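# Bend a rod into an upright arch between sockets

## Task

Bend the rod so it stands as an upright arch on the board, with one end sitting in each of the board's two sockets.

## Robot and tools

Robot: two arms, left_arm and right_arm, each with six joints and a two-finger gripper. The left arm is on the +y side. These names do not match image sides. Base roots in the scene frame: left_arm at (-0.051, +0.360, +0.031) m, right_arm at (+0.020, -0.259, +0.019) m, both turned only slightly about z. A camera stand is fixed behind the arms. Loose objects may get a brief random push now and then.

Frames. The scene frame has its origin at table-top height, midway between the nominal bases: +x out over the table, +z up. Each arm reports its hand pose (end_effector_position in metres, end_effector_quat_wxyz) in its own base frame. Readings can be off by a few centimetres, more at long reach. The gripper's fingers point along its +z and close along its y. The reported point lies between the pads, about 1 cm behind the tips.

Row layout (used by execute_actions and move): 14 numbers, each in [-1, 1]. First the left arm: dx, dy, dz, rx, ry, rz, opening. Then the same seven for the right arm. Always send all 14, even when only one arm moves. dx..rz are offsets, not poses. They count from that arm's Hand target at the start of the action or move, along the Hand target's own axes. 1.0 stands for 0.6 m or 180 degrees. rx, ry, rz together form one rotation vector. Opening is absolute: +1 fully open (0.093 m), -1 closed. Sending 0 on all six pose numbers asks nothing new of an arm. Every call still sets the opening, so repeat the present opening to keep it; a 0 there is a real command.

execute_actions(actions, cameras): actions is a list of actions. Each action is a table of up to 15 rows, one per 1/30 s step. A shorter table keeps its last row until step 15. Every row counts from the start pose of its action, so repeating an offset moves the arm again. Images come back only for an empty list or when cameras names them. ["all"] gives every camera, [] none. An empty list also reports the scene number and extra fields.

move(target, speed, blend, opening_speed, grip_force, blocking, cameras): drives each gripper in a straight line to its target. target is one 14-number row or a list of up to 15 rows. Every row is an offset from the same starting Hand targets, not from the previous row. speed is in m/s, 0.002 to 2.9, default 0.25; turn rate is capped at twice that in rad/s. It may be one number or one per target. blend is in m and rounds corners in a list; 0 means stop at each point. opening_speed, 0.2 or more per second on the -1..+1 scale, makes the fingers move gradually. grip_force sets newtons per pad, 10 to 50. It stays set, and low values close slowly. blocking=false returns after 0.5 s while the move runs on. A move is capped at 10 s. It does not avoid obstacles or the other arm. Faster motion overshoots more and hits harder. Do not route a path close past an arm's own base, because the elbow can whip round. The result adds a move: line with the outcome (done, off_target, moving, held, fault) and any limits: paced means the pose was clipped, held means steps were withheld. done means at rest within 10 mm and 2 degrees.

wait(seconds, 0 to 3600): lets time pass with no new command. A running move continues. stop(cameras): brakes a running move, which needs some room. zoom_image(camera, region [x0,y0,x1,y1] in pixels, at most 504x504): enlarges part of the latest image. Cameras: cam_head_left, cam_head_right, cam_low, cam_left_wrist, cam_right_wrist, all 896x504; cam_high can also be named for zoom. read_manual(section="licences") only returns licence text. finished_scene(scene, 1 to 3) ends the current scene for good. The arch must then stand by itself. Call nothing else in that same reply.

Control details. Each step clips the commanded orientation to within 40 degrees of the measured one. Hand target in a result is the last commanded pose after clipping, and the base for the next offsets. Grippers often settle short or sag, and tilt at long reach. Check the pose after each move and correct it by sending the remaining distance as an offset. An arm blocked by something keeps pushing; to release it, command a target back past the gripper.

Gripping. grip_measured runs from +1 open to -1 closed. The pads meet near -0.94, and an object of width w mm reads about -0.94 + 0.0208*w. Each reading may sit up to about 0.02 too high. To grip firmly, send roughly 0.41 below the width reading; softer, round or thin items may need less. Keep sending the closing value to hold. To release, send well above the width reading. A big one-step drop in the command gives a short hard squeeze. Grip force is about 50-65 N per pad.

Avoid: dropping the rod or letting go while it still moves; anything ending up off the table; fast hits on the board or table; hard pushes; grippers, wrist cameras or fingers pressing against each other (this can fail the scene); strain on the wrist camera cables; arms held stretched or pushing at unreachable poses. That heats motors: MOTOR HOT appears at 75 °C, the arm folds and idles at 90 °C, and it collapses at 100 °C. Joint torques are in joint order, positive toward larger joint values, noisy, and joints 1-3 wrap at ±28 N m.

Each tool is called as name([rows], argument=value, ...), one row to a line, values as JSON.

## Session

execute_actions(actions=[])

Scene clock: 0.00 s.
left_arm: end_effector_position=(+0.3971, +0.0121, +0.0896) grip_measured=+1.000 end_effector_quat_wxyz=(+0.561, -0.061, +0.825, +0.031) | right_arm: end_effector_position=(+0.3828, +0.0030, +0.0786) grip_measured=+1.000 end_effector_quat_wxyz=(+0.575, +0.028, +0.818, -0.011)
Joint positions: left_arm=[-0.033 1.56 0.417 0.76 -0.15 -0.08 0.093] | right_arm=[0.051 1.594 0.321 0.926 0.098 0.051 0.093]
Joint velocities: within noise
Joint torques (N m): no reading
Heat: left arm: 30 °C; right arm: 28 °C.
Hand target: left_arm +0.4000, +0.0121, +0.0960; +0.569, -0.062, +0.820, +0.030 | right_arm +0.3865, +0.0031, +0.0864; +0.585, +0.029, +0.810, -0.010
Tool commands: left_gripper/opening=+1.0 right_gripper/opening=+1.0

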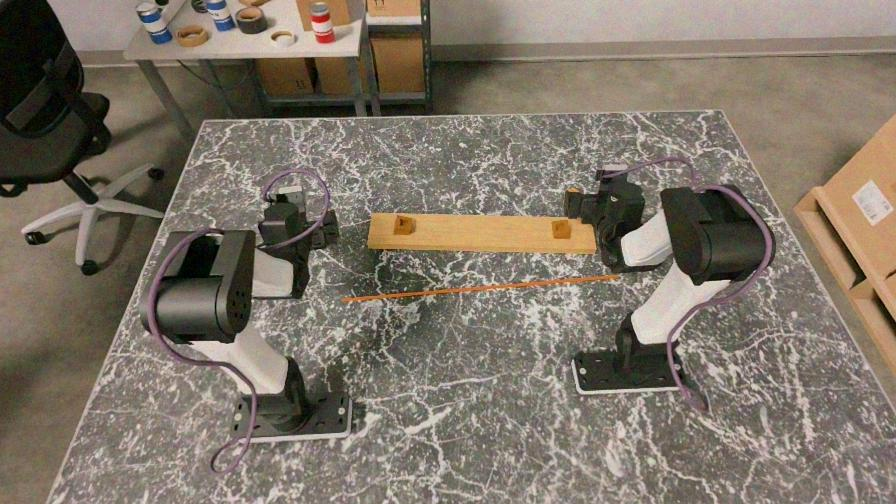

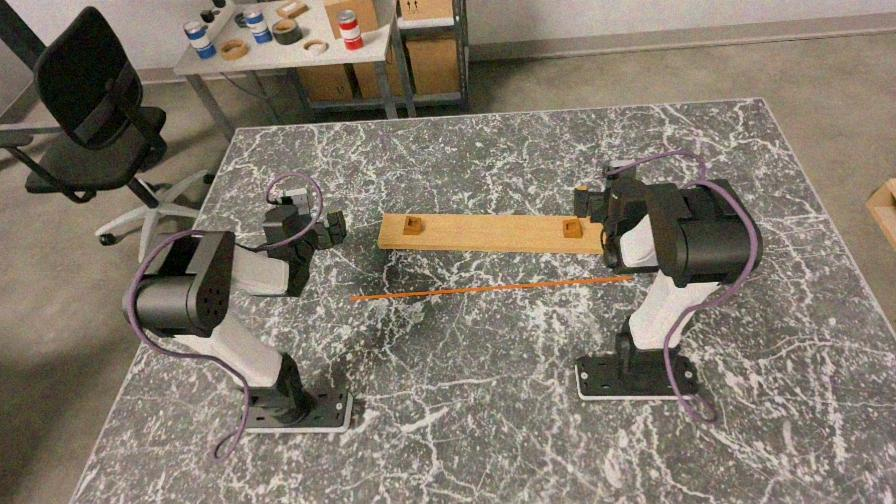

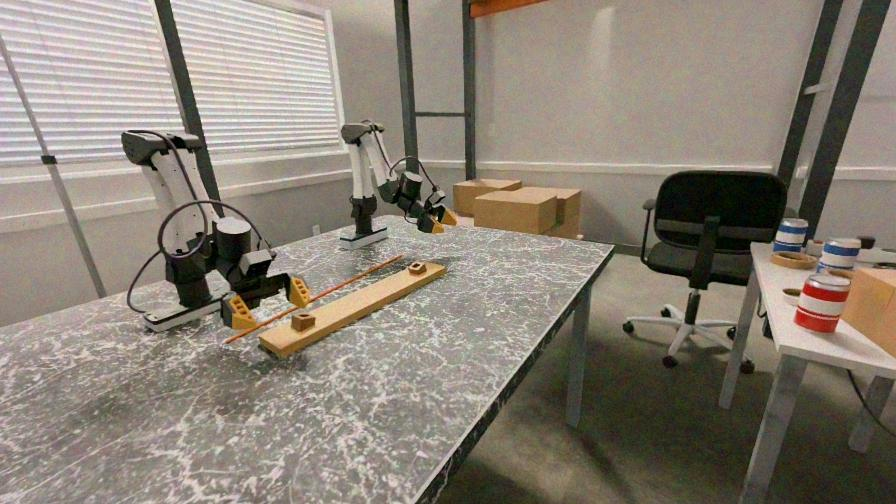

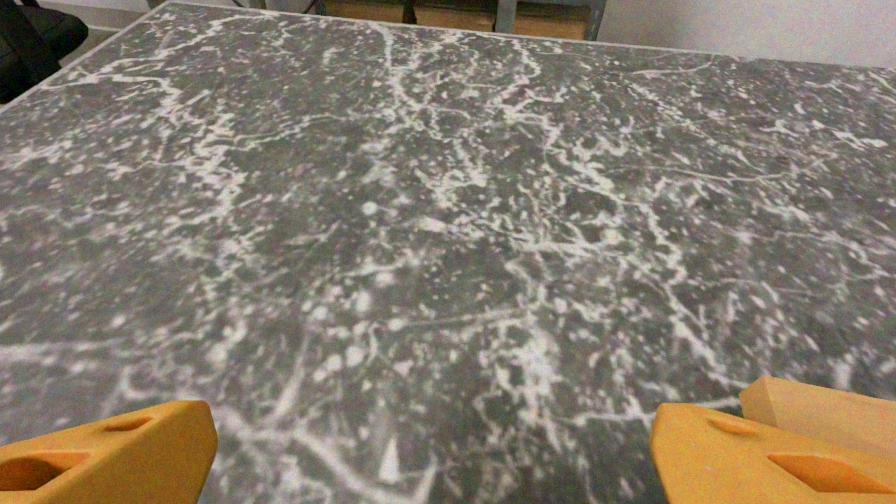

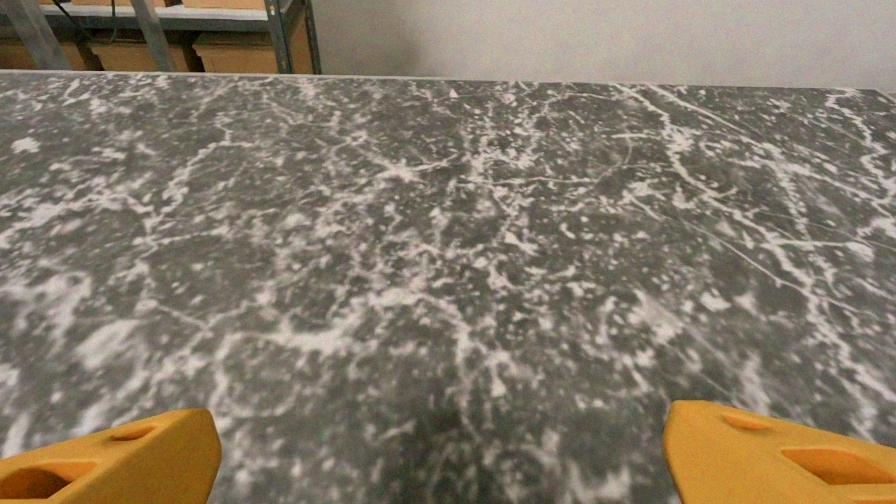

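move([
  [-0.094,-0.002,-0.035,0,0,0,0,-0.095,0.002,-0.031,0,0,0,0],
  [0.140,-0.193,-0.232,0.3156,0.2922,0.465,0,0.101,0.036,-0.273,-0.3237,0.3015,-0.4563,0],
], blend=0.05, cameras=["all"], speed=0.4)

Scene clock: 15.37 s.
left_arm: end_effector_position=(+0.2530, -0.1224, +0.0666) grip_measured=+0.003 end_effector_quat_wxyz=(+0.002, +0.690, +0.724, -0.004) | right_arm: end_effector_position=(+0.2070, +0.0328, +0.0749) grip_measured=+0.002 end_effector_quat_wxyz=(+0.003, +0.714, -0.700, -0.004)
Joint positions: left_arm=[-0.446 1.639 1.127 -1.058 0.008 1.077 0.045] | right_arm=[0.155 1.363 0.905 -1.122 -0.003 -1.435 0.045]
Joint torques (N m): left_arm=[-0.43 -3.99 7.05 0.11 0 0.08] | right_arm=[0.76 -2.77 10.21 0.19 -0.15 -0.15]
Heat: left arm: 31 °C; right arm: 29 °C.
Hand target: left_arm +0.2573, -0.1248, +0.0688; +0.000, +0.697, +0.717, +0.000 | right_arm +0.2135, +0.0350, +0.0810; +0.000, +0.720, -0.694, +0.000
Off the commanded pose: left_arm 0.005 m, 1 deg | right_arm 0.009 m, 1 deg.
move: done; blend cut to 0.0301 m at target 1

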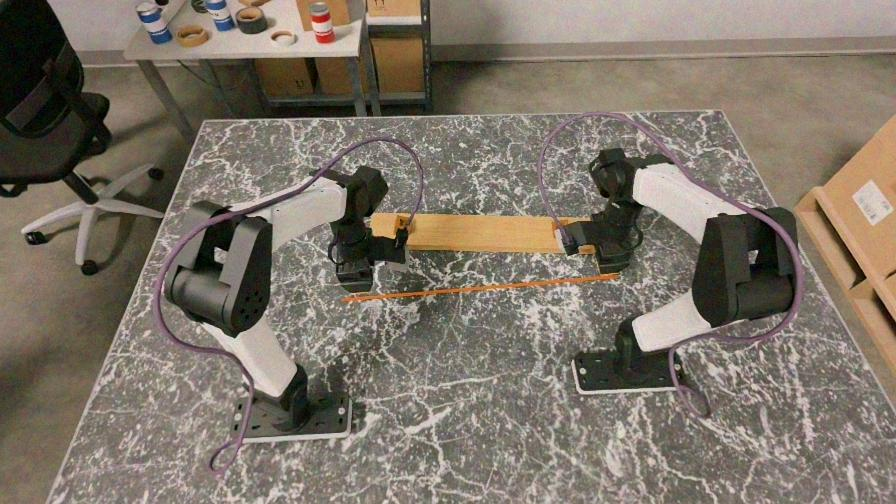

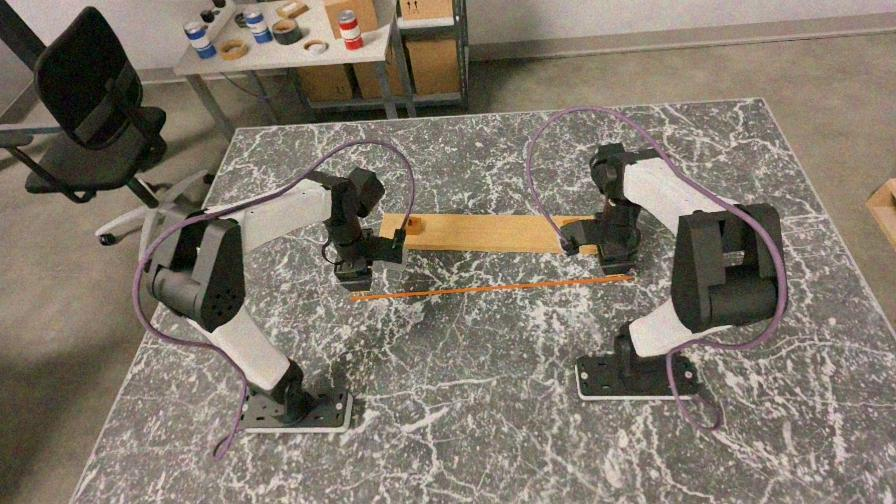

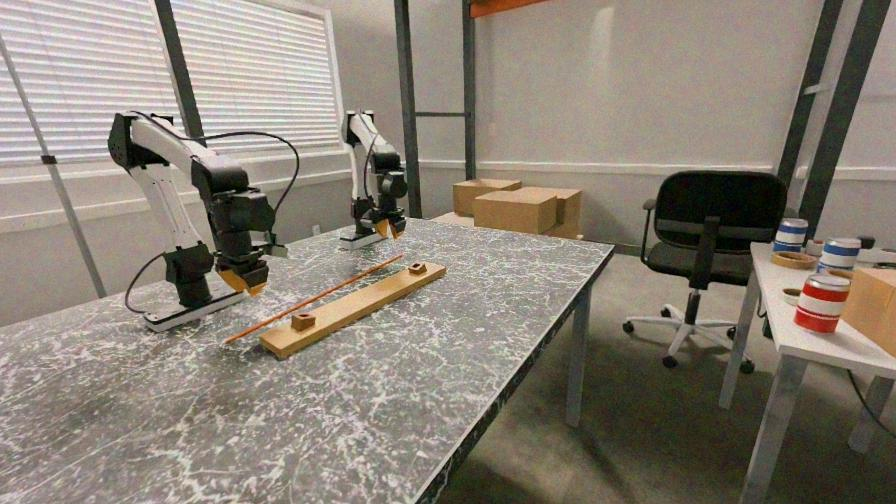

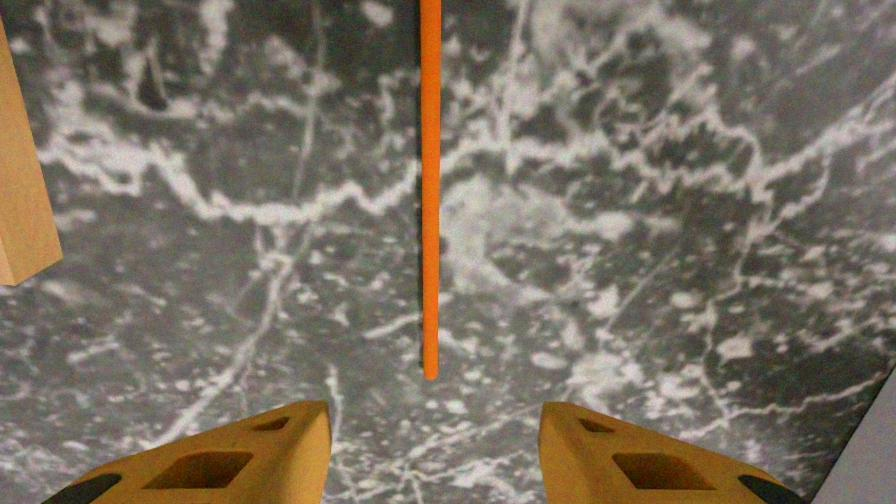

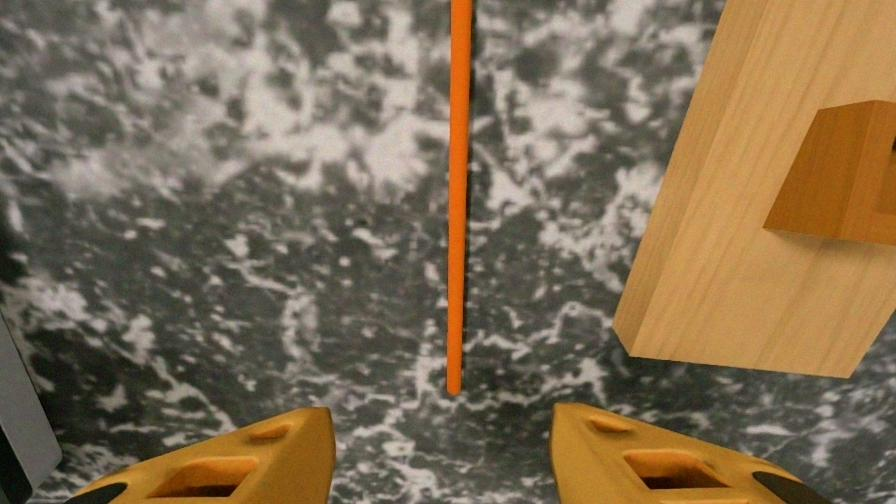

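move(target=[-0.016,0.003,0.142,0,0,0,0,0.007,-0.008,0.157,0,0,0,0], cameras=["cam_left_wrist","cam_right_wrist"], speed=0.15)

Scene clock: 19.67 s.
left_arm: end_effector_position=(+0.2601, -0.1339, -0.0102) grip_measured=+0.003 end_effector_quat_wxyz=(+0.004, +0.698, +0.716, -0.002) | right_arm: end_effector_position=(+0.2193, +0.0330, -0.0083) grip_measured=+0.002 end_effector_quat_wxyz=(-0.002, +0.719, -0.695, +0.002)
Joint positions: left_arm=[-0.471 1.8 0.979 -0.743 0.007 1.075 0.045] | right_arm=[0.149 1.544 0.699 -0.72 0 -1.457 0.045]
Joint torques (N m): left_arm=[-0.49 -4.45 3.84 0.35 0.01 -0.17] | right_arm=[-0.5 -3.41 5.09 0.51 -0.19 -0.11]
Heat: left arm: 32 °C; right arm: 30 °C.
Hand target: left_arm +0.2594, -0.1344, -0.0164; +0.000, +0.697, +0.717, +0.000 | right_arm +0.2186, +0.0310, -0.0132; +0.000, +0.720, -0.694, +0.000
Off the commanded pose: left_arm 0.006 m, 1 deg | right_arm 0.005 m, 0 deg.
move: done

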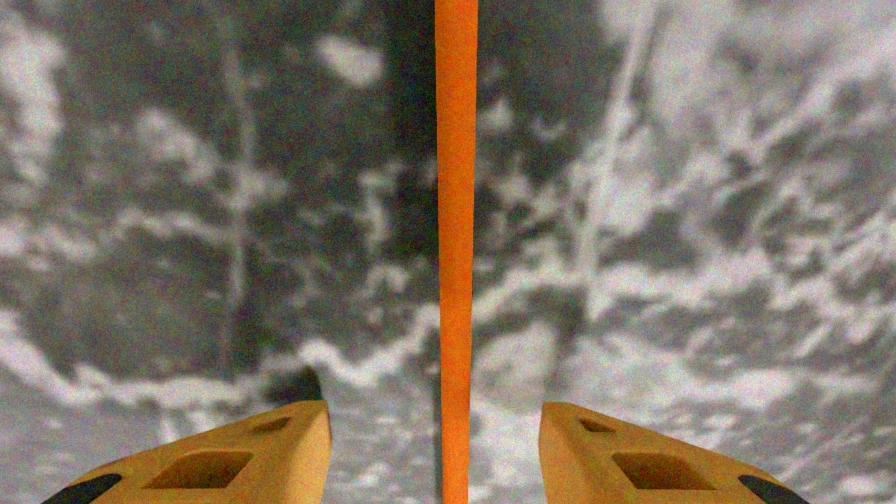

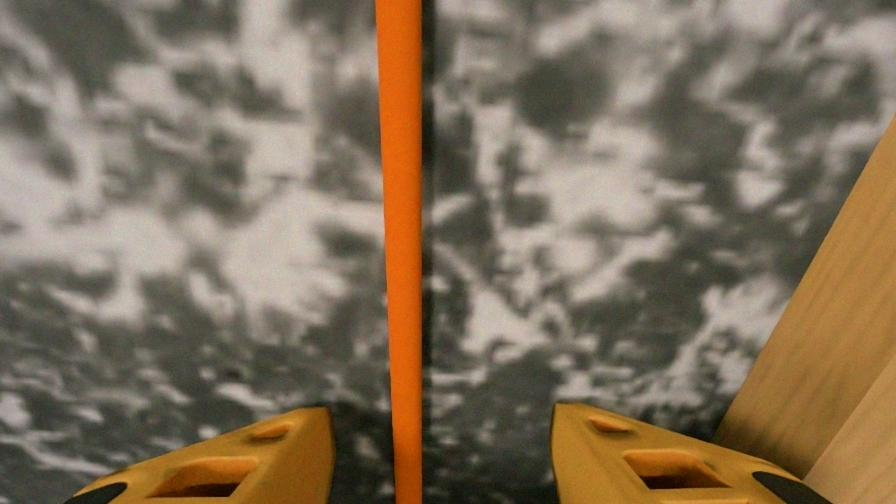

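move([
  [0,0,0.008,0,0,0,0,0,0.012,0.007,0,0,0,0],
  [0,0,0.004,0,0,0,-1,0,0.012,0.003,0,0,0,-1],
], opening_speed=0.8, cameras=["cam_left_wrist","cam_right_wrist"], speed=0.1)

Scene clock: 24.03 s.
left_arm: end_effector_position=(+0.2619, -0.1342, -0.0138) grip_measured=-0.971 end_effector_quat_wxyz=(+0.006, +0.698, +0.716, +0.000) | right_arm: end_effector_position=(+0.2122, +0.0317, -0.0118) grip_measured=-0.976 end_effector_quat_wxyz=(+0.005, +0.720, -0.694, -0.004)
Joint positions: left_arm=[-0.471 1.81 0.975 -0.724 0.004 1.075 0] | right_arm=[0.149 1.542 0.681 -0.722 0 -1.458 0]
Joint torques (N m): left_arm=[-0.42 -4.85 3.82 0.27 0.03 -0.19] | right_arm=[-0.23 -4.97 3.79 0.57 -0.2 -0.09]
Heat: left arm: 32 °C; right arm: 30 °C.
Hand target: left_arm +0.2594, -0.1344, -0.0188; +0.000, +0.697, +0.717, +0.000 | right_arm +0.2113, +0.0307, -0.0151; +0.000, +0.720, -0.694, +0.000
Off the commanded pose: left_arm 0.006 m, 1 deg | right_arm 0.003 m, 1 deg.
move: done

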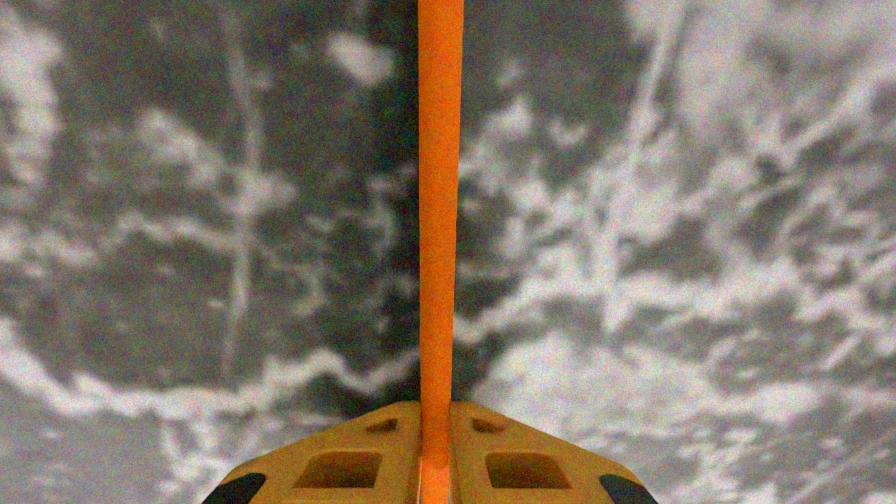

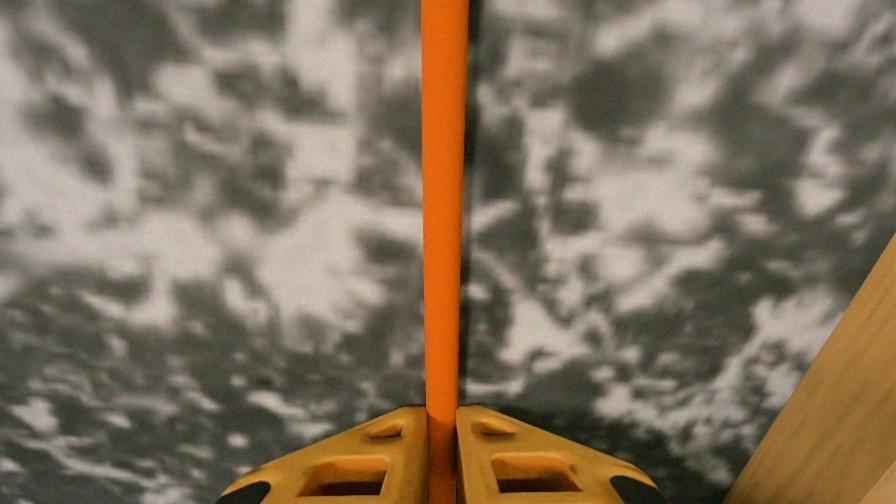

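move([
  [0,0,-0.2,0,0,0,-1,0,0,-0.2,0,0,0,-1],
  [-0.024,0.276,-0.29,0,0,0.042,-1,0.016,-0.186,-0.29,0,0,0.042,-1],
], blend=0.05, cameras=["all"], speed=0.22)

Scene clock: 30.67 s.
left_arm: end_effector_position=(+0.4221, -0.1425, +0.1578) grip_measured=-0.971 end_effector_quat_wxyz=(+0.037, +0.739, +0.672, +0.025) | right_arm: end_effector_position=(+0.3192, +0.0247, +0.1557) grip_measured=-0.976 end_effector_quat_wxyz=(-0.003, -0.675, +0.738, -0.005)
Joint positions: left_arm=[-0.329 2.244 2.324 -1.562 -0.009 1.336 0] | right_arm=[0.083 1.756 1.616 -1.429 0.011 -1.399 0]
Joint torques (N m): left_arm=[0.36 -7.71 7.1 0.26 0.1 0.05] | right_arm=[-0.38 -5.5 10.18 0.16 -0.32 0.01]
Heat: left arm: 32 °C; right arm: 30 °C.
Hand target: left_arm +0.4254, -0.1441, +0.1552; +0.000, +0.743, +0.669, +0.000 | right_arm +0.3231, +0.0252, +0.1590; +0.000, -0.673, +0.740, +0.000
Off the commanded pose: left_arm 0.005 m, 5 deg | right_arm 0.005 m, 1 deg.
joint sent to its limit (left arm) — joint 4 (wrist pitch), lower limit. The joint targets are off in orientation, not in position.
move: off_target (left_arm)

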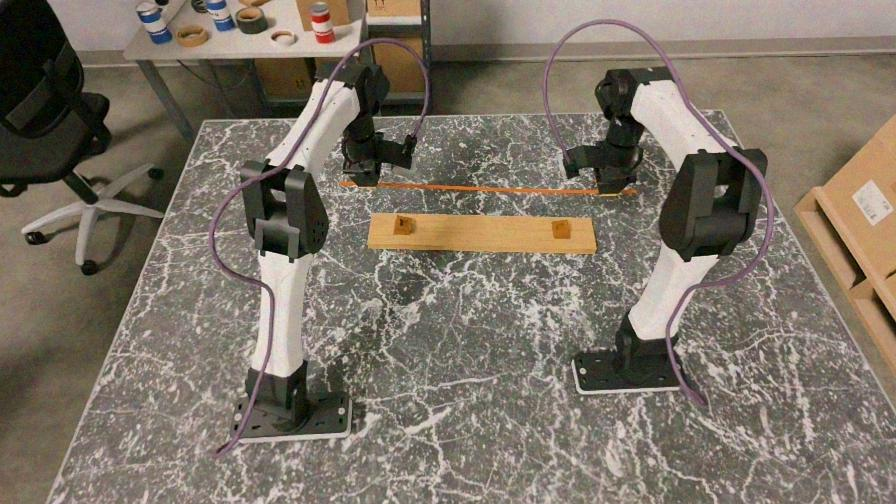

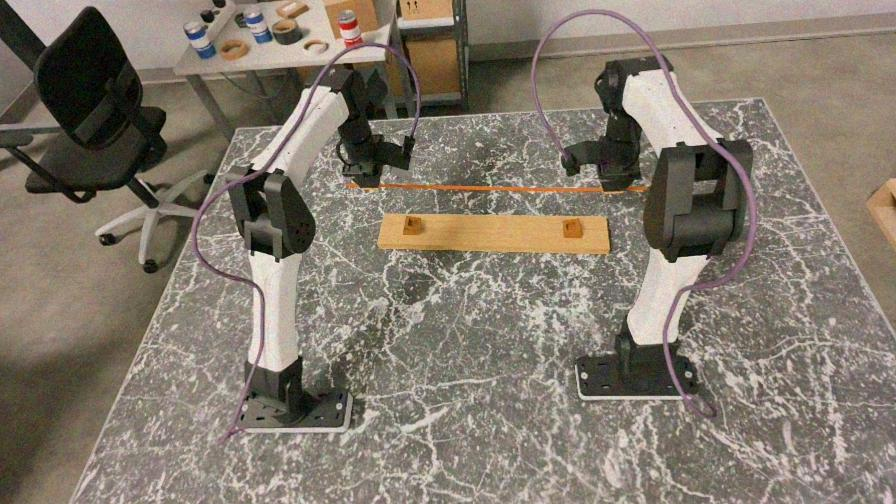

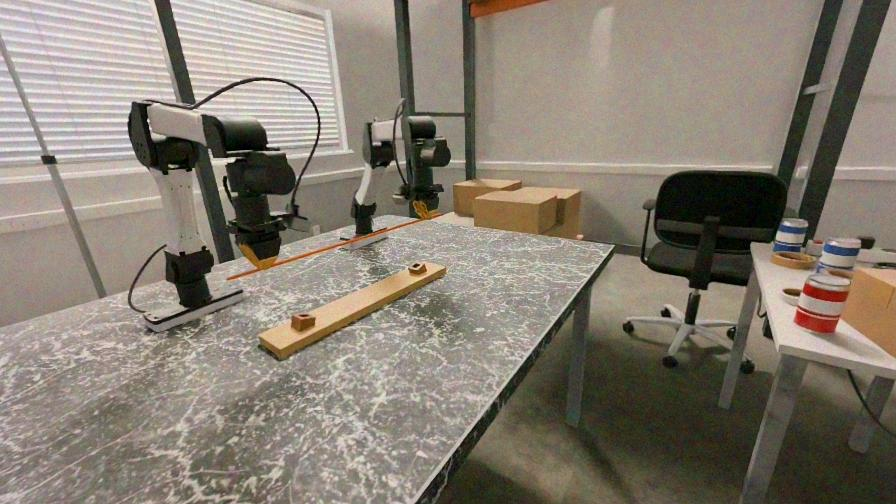

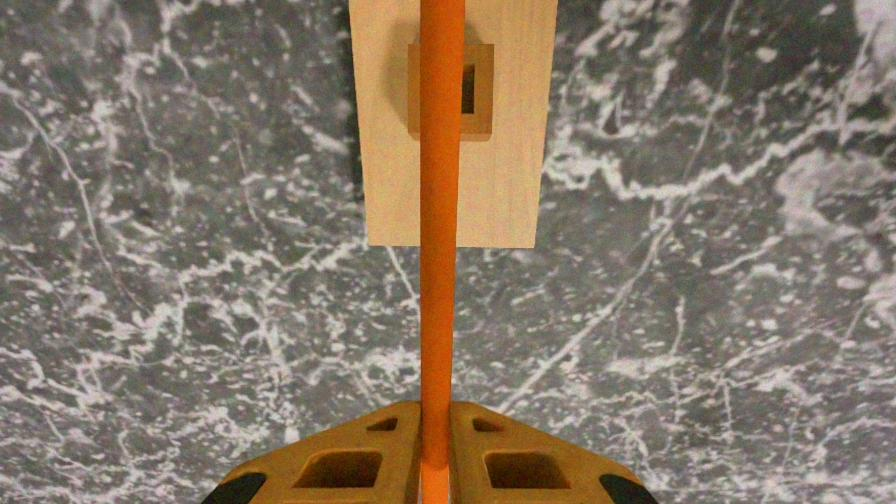

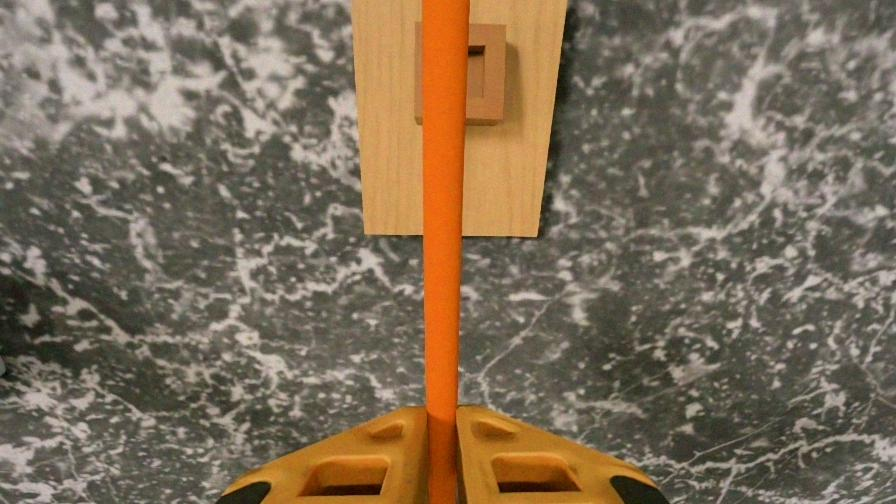

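move([
  [-0.012,0,0,0,-0.139,0,-1,-0.012,0,0,0,-0.139,0,-1],
  [-0.05,0.004,0,0,-0.278,0,-1,-0.05,0,0,0,-0.278,0,-1],
  [-0.130,0.009,0.073,0,-0.469,0,-1,-0.139,0,0.072,0,-0.469,0,-1],
], blend=0.02, cameras=["all"], speed=0.15)

zoom_image(camera="cam_head_left", region=[375, 190, 425, 250])

zoom_image(camera="cam_head_left", region=[540, 190, 590, 250])

zoom_image(camera="cam_left_wrist", region=[370, 60, 490, 200])

zoom_image(camera="cam_right_wrist", region=[370, 60, 490, 200])

zoom_image(camera="cam_low", region=[260, 190, 460, 360])

Scene clock: 47.83 s.
left_arm: end_effector_position=(+0.4311, -0.2065, +0.0995) grip_measured=-0.971 end_effector_quat_wxyz=(+0.441, +0.555, +0.517, -0.480) | right_arm: end_effector_position=(+0.3302, +0.0971, +0.1127) grip_measured=-0.976 end_effector_quat_wxyz=(+0.480, -0.508, +0.577, +0.422)
Joint positions: left_arm=[-0.091 2.364 1.716 -0.838 1.419 1.477 0] | right_arm=[-0.214 2.031 1.205 -1.179 -1.369 -2.014 0]
Joint torques (N m): left_arm=[-3.17 -10.81 3.85 0.46 1.23 -0.13] | right_arm=[2.33 -6.32 4.36 -0.18 -1.65 -0.16]
Heat: left arm: 37 °C; right arm: 32 °C.
Hand target: left_arm +0.4227, -0.2223, +0.1113; +0.450, +0.550, +0.496, -0.499 | right_arm +0.3311, +0.1083, +0.1157; +0.497, -0.498, +0.548, +0.452
Off the commanded pose: left_arm 0.022 m, 3 deg | right_arm 0.012 m, 5 deg.
joint sent to its limit (right arm) — joint 6 (wrist roll), lower limit. The joint targets still meet the commanded pose.
move: off_target (left_arm, right_arm)

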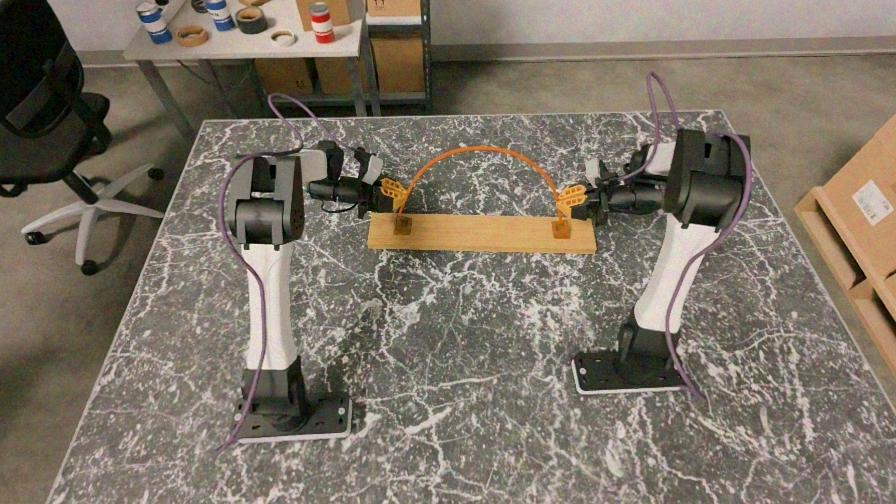

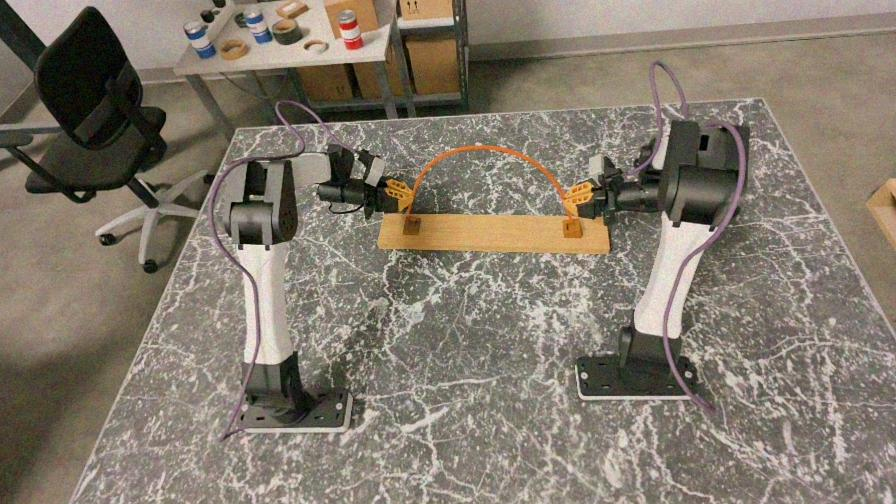

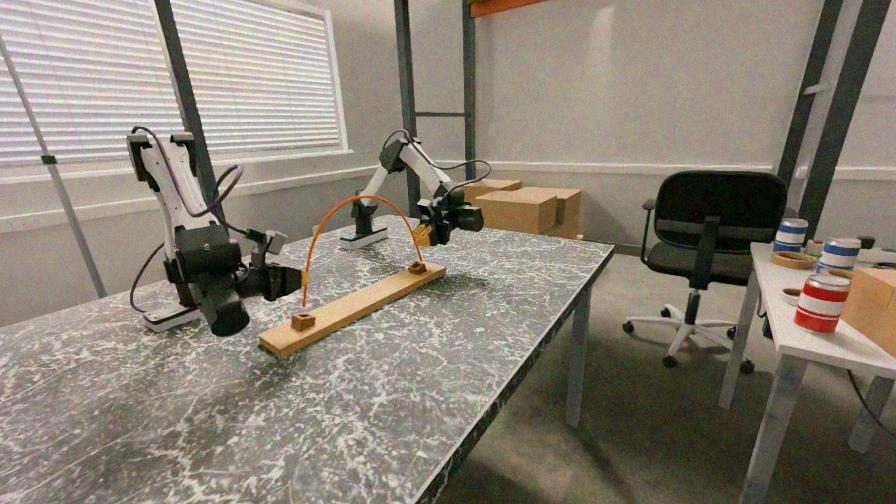

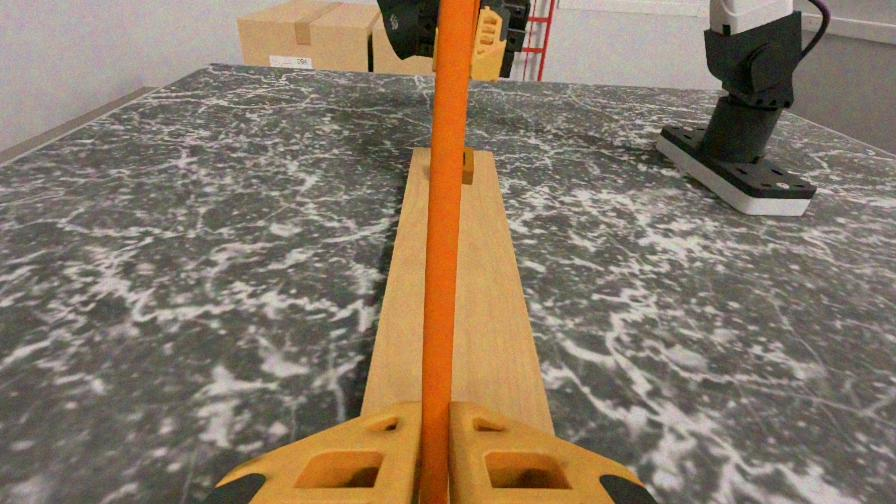

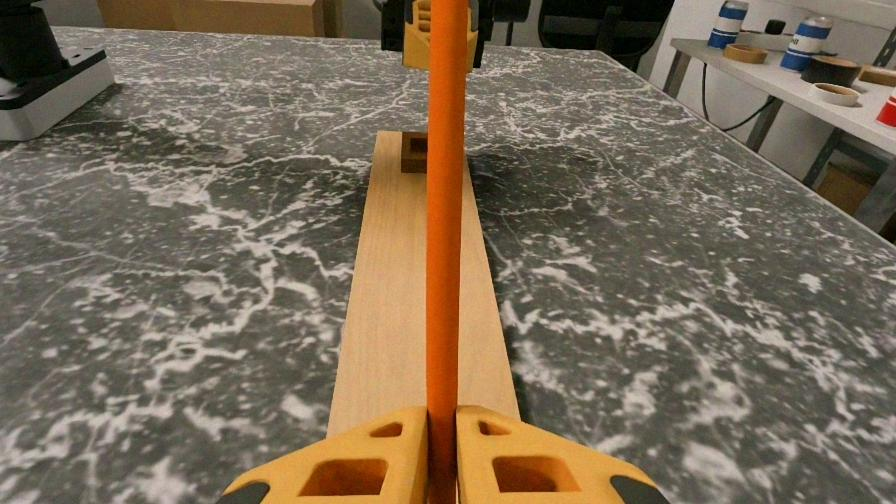

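Scaled by 8.400.

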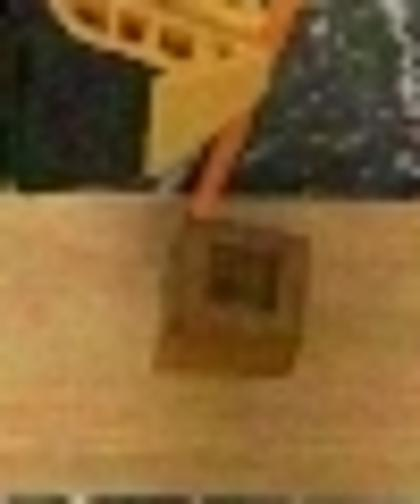

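Scaled by 8.400.

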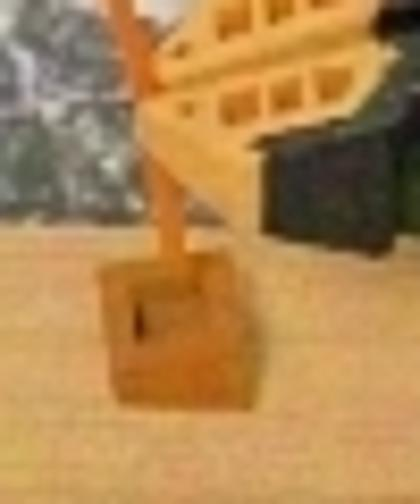

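Scaled by 3.600.

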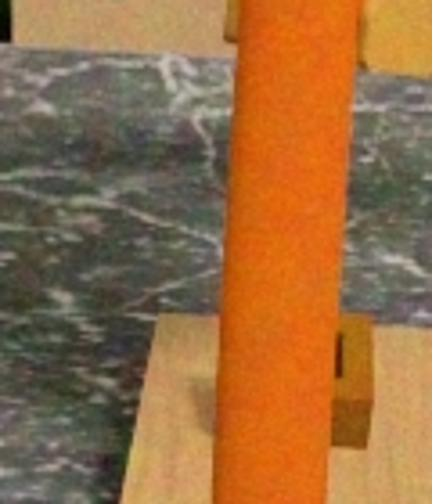

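Scaled by 3.600.

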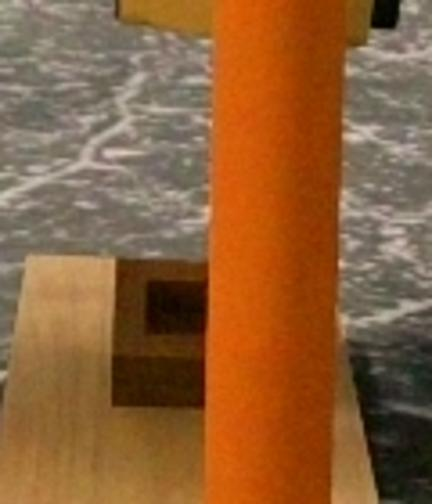

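Scaled by 2.520.

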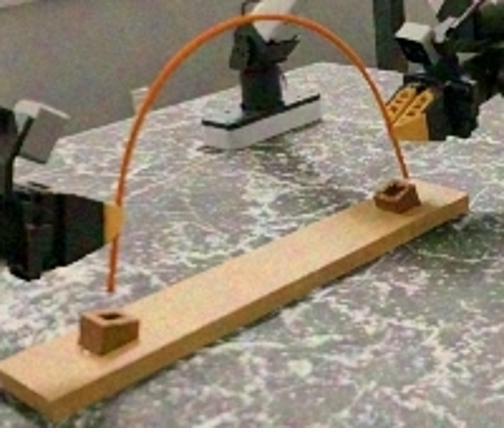

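move(target=[0,-0.011,0.012,0,-0.03,0,-1,0.012,0,-0.004,0,-0.02,0,-1], cameras=["all"], speed=0.1)

zoom_image(camera="cam_head_left", region=[375, 190, 425, 250])

zoom_image(camera="cam_head_left", region=[540, 190, 590, 250])

zoom_image(camera="cam_low", region=[280, 275, 330, 335])

zoom_image(camera="cam_low", region=[395, 235, 435, 285])

Scene clock: 55.10 s.
left_arm: end_effector_position=(+0.4244, -0.2136, +0.1020) grip_measured=-0.971 end_effector_quat_wxyz=(+0.460, +0.536, +0.490, -0.511) | right_arm: end_effector_position=(+0.3298, +0.0988, +0.1065) grip_measured=-0.976 end_effector_quat_wxyz=(+0.500, -0.491, +0.570, +0.429)
Joint positions: left_arm=[-0.105 2.364 1.655 -0.725 1.516 1.428 0] | right_arm=[-0.214 2.051 1.164 -1.124 -1.424 -2.016 0]
Joint torques (N m): left_arm=[-3.14 -10.4 3.82 0.51 1.17 -0.13] | right_arm=[1.43 -6.39 4.12 -0.17 -1.59 -0.14]
Heat: left arm: 39 °C; right arm: 31 °C.
Hand target: left_arm +0.4154, -0.2288, +0.1107; +0.473, +0.526, +0.474, -0.525 | right_arm +0.3308, +0.1052, +0.1088; +0.514, -0.484, +0.532, +0.467
Off the commanded pose: left_arm 0.020 m, 3 deg | right_arm 0.007 m, 6 deg.
joint sent to its limit (right arm) — joint 6 (wrist roll), lower limit. The joint targets are off in orientation, not in position.
joint at its limit (left arm) — joint 5 (wrist yaw), upper limit.
move: off_target (left_arm, right_arm)

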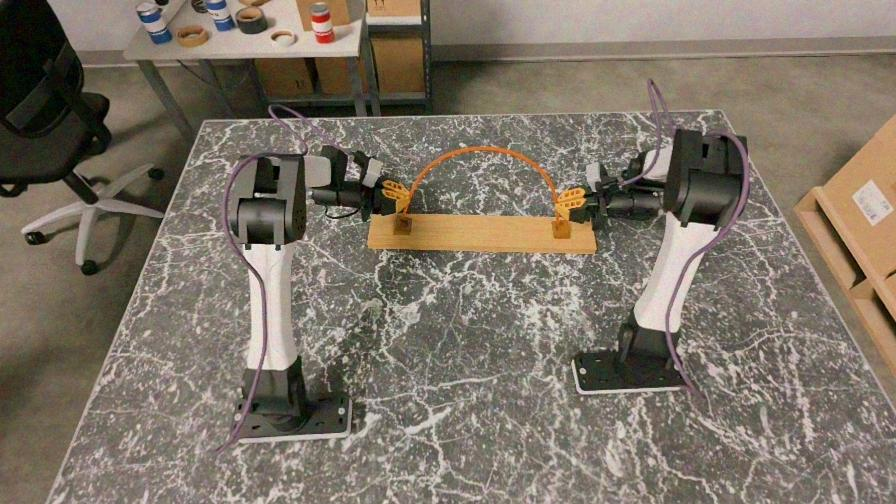

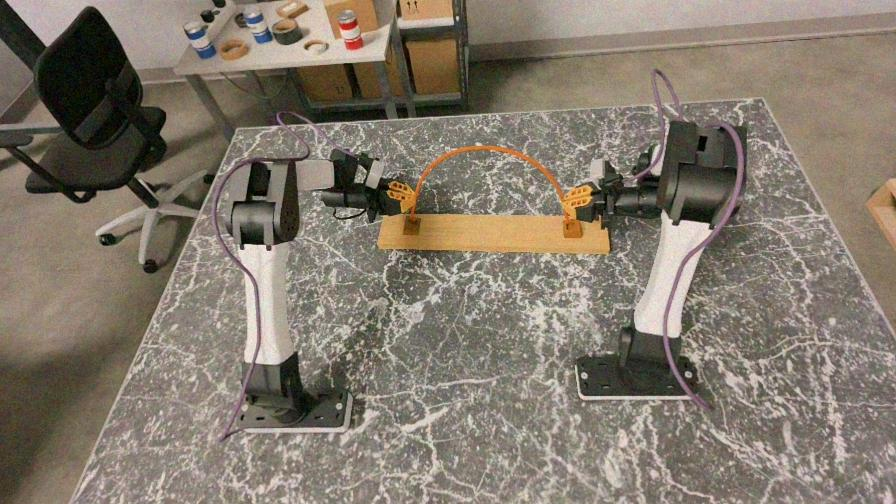

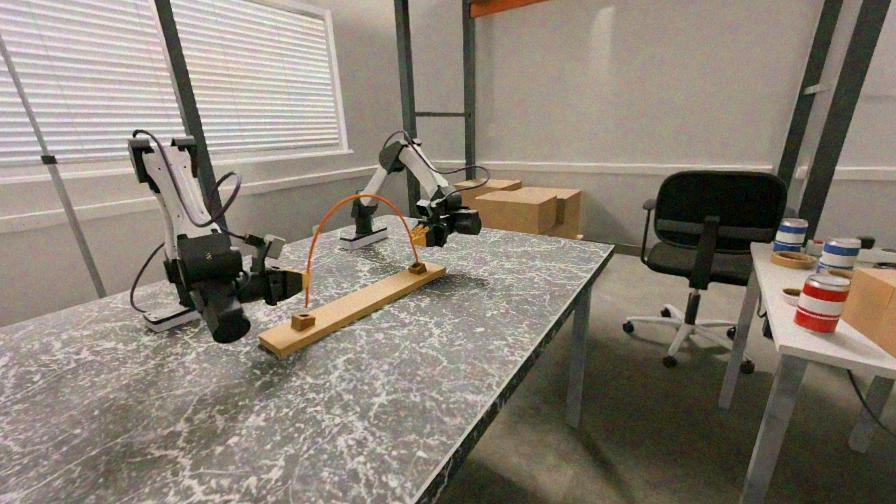

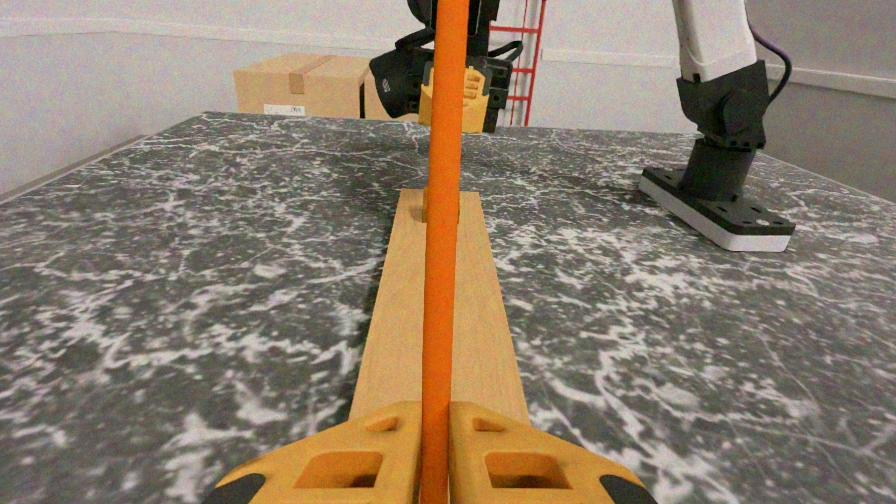

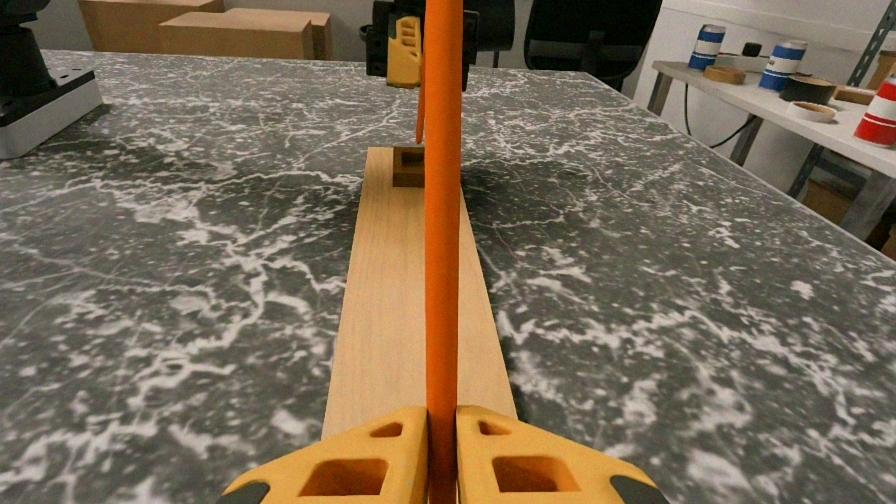

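Scaled by 8.400.

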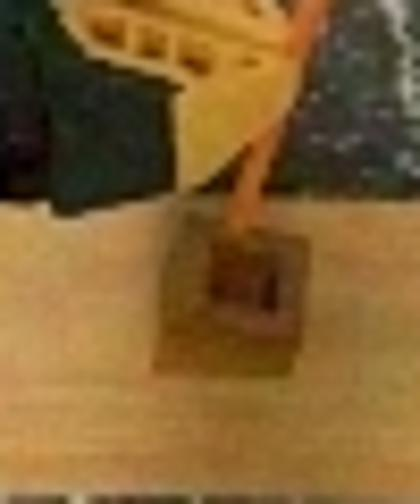

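Scaled by 8.400.

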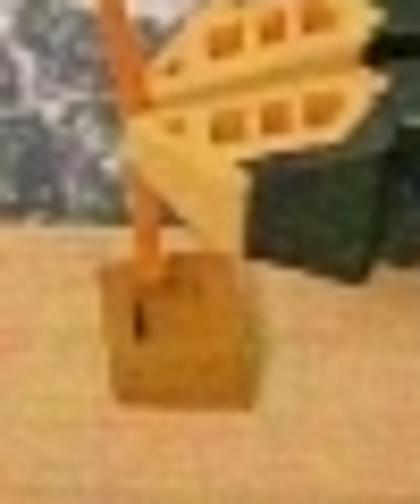

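Scaled by 8.400.

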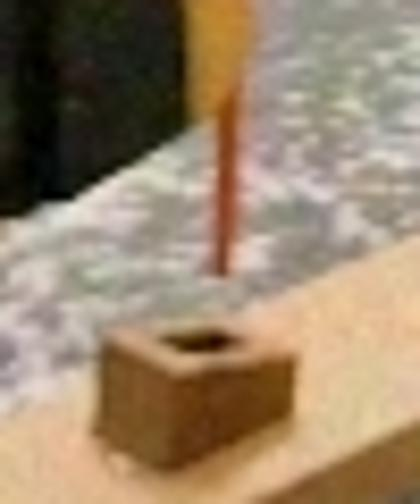

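Scaled by 10.080.

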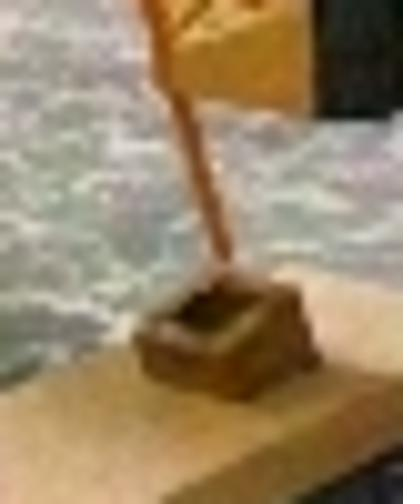

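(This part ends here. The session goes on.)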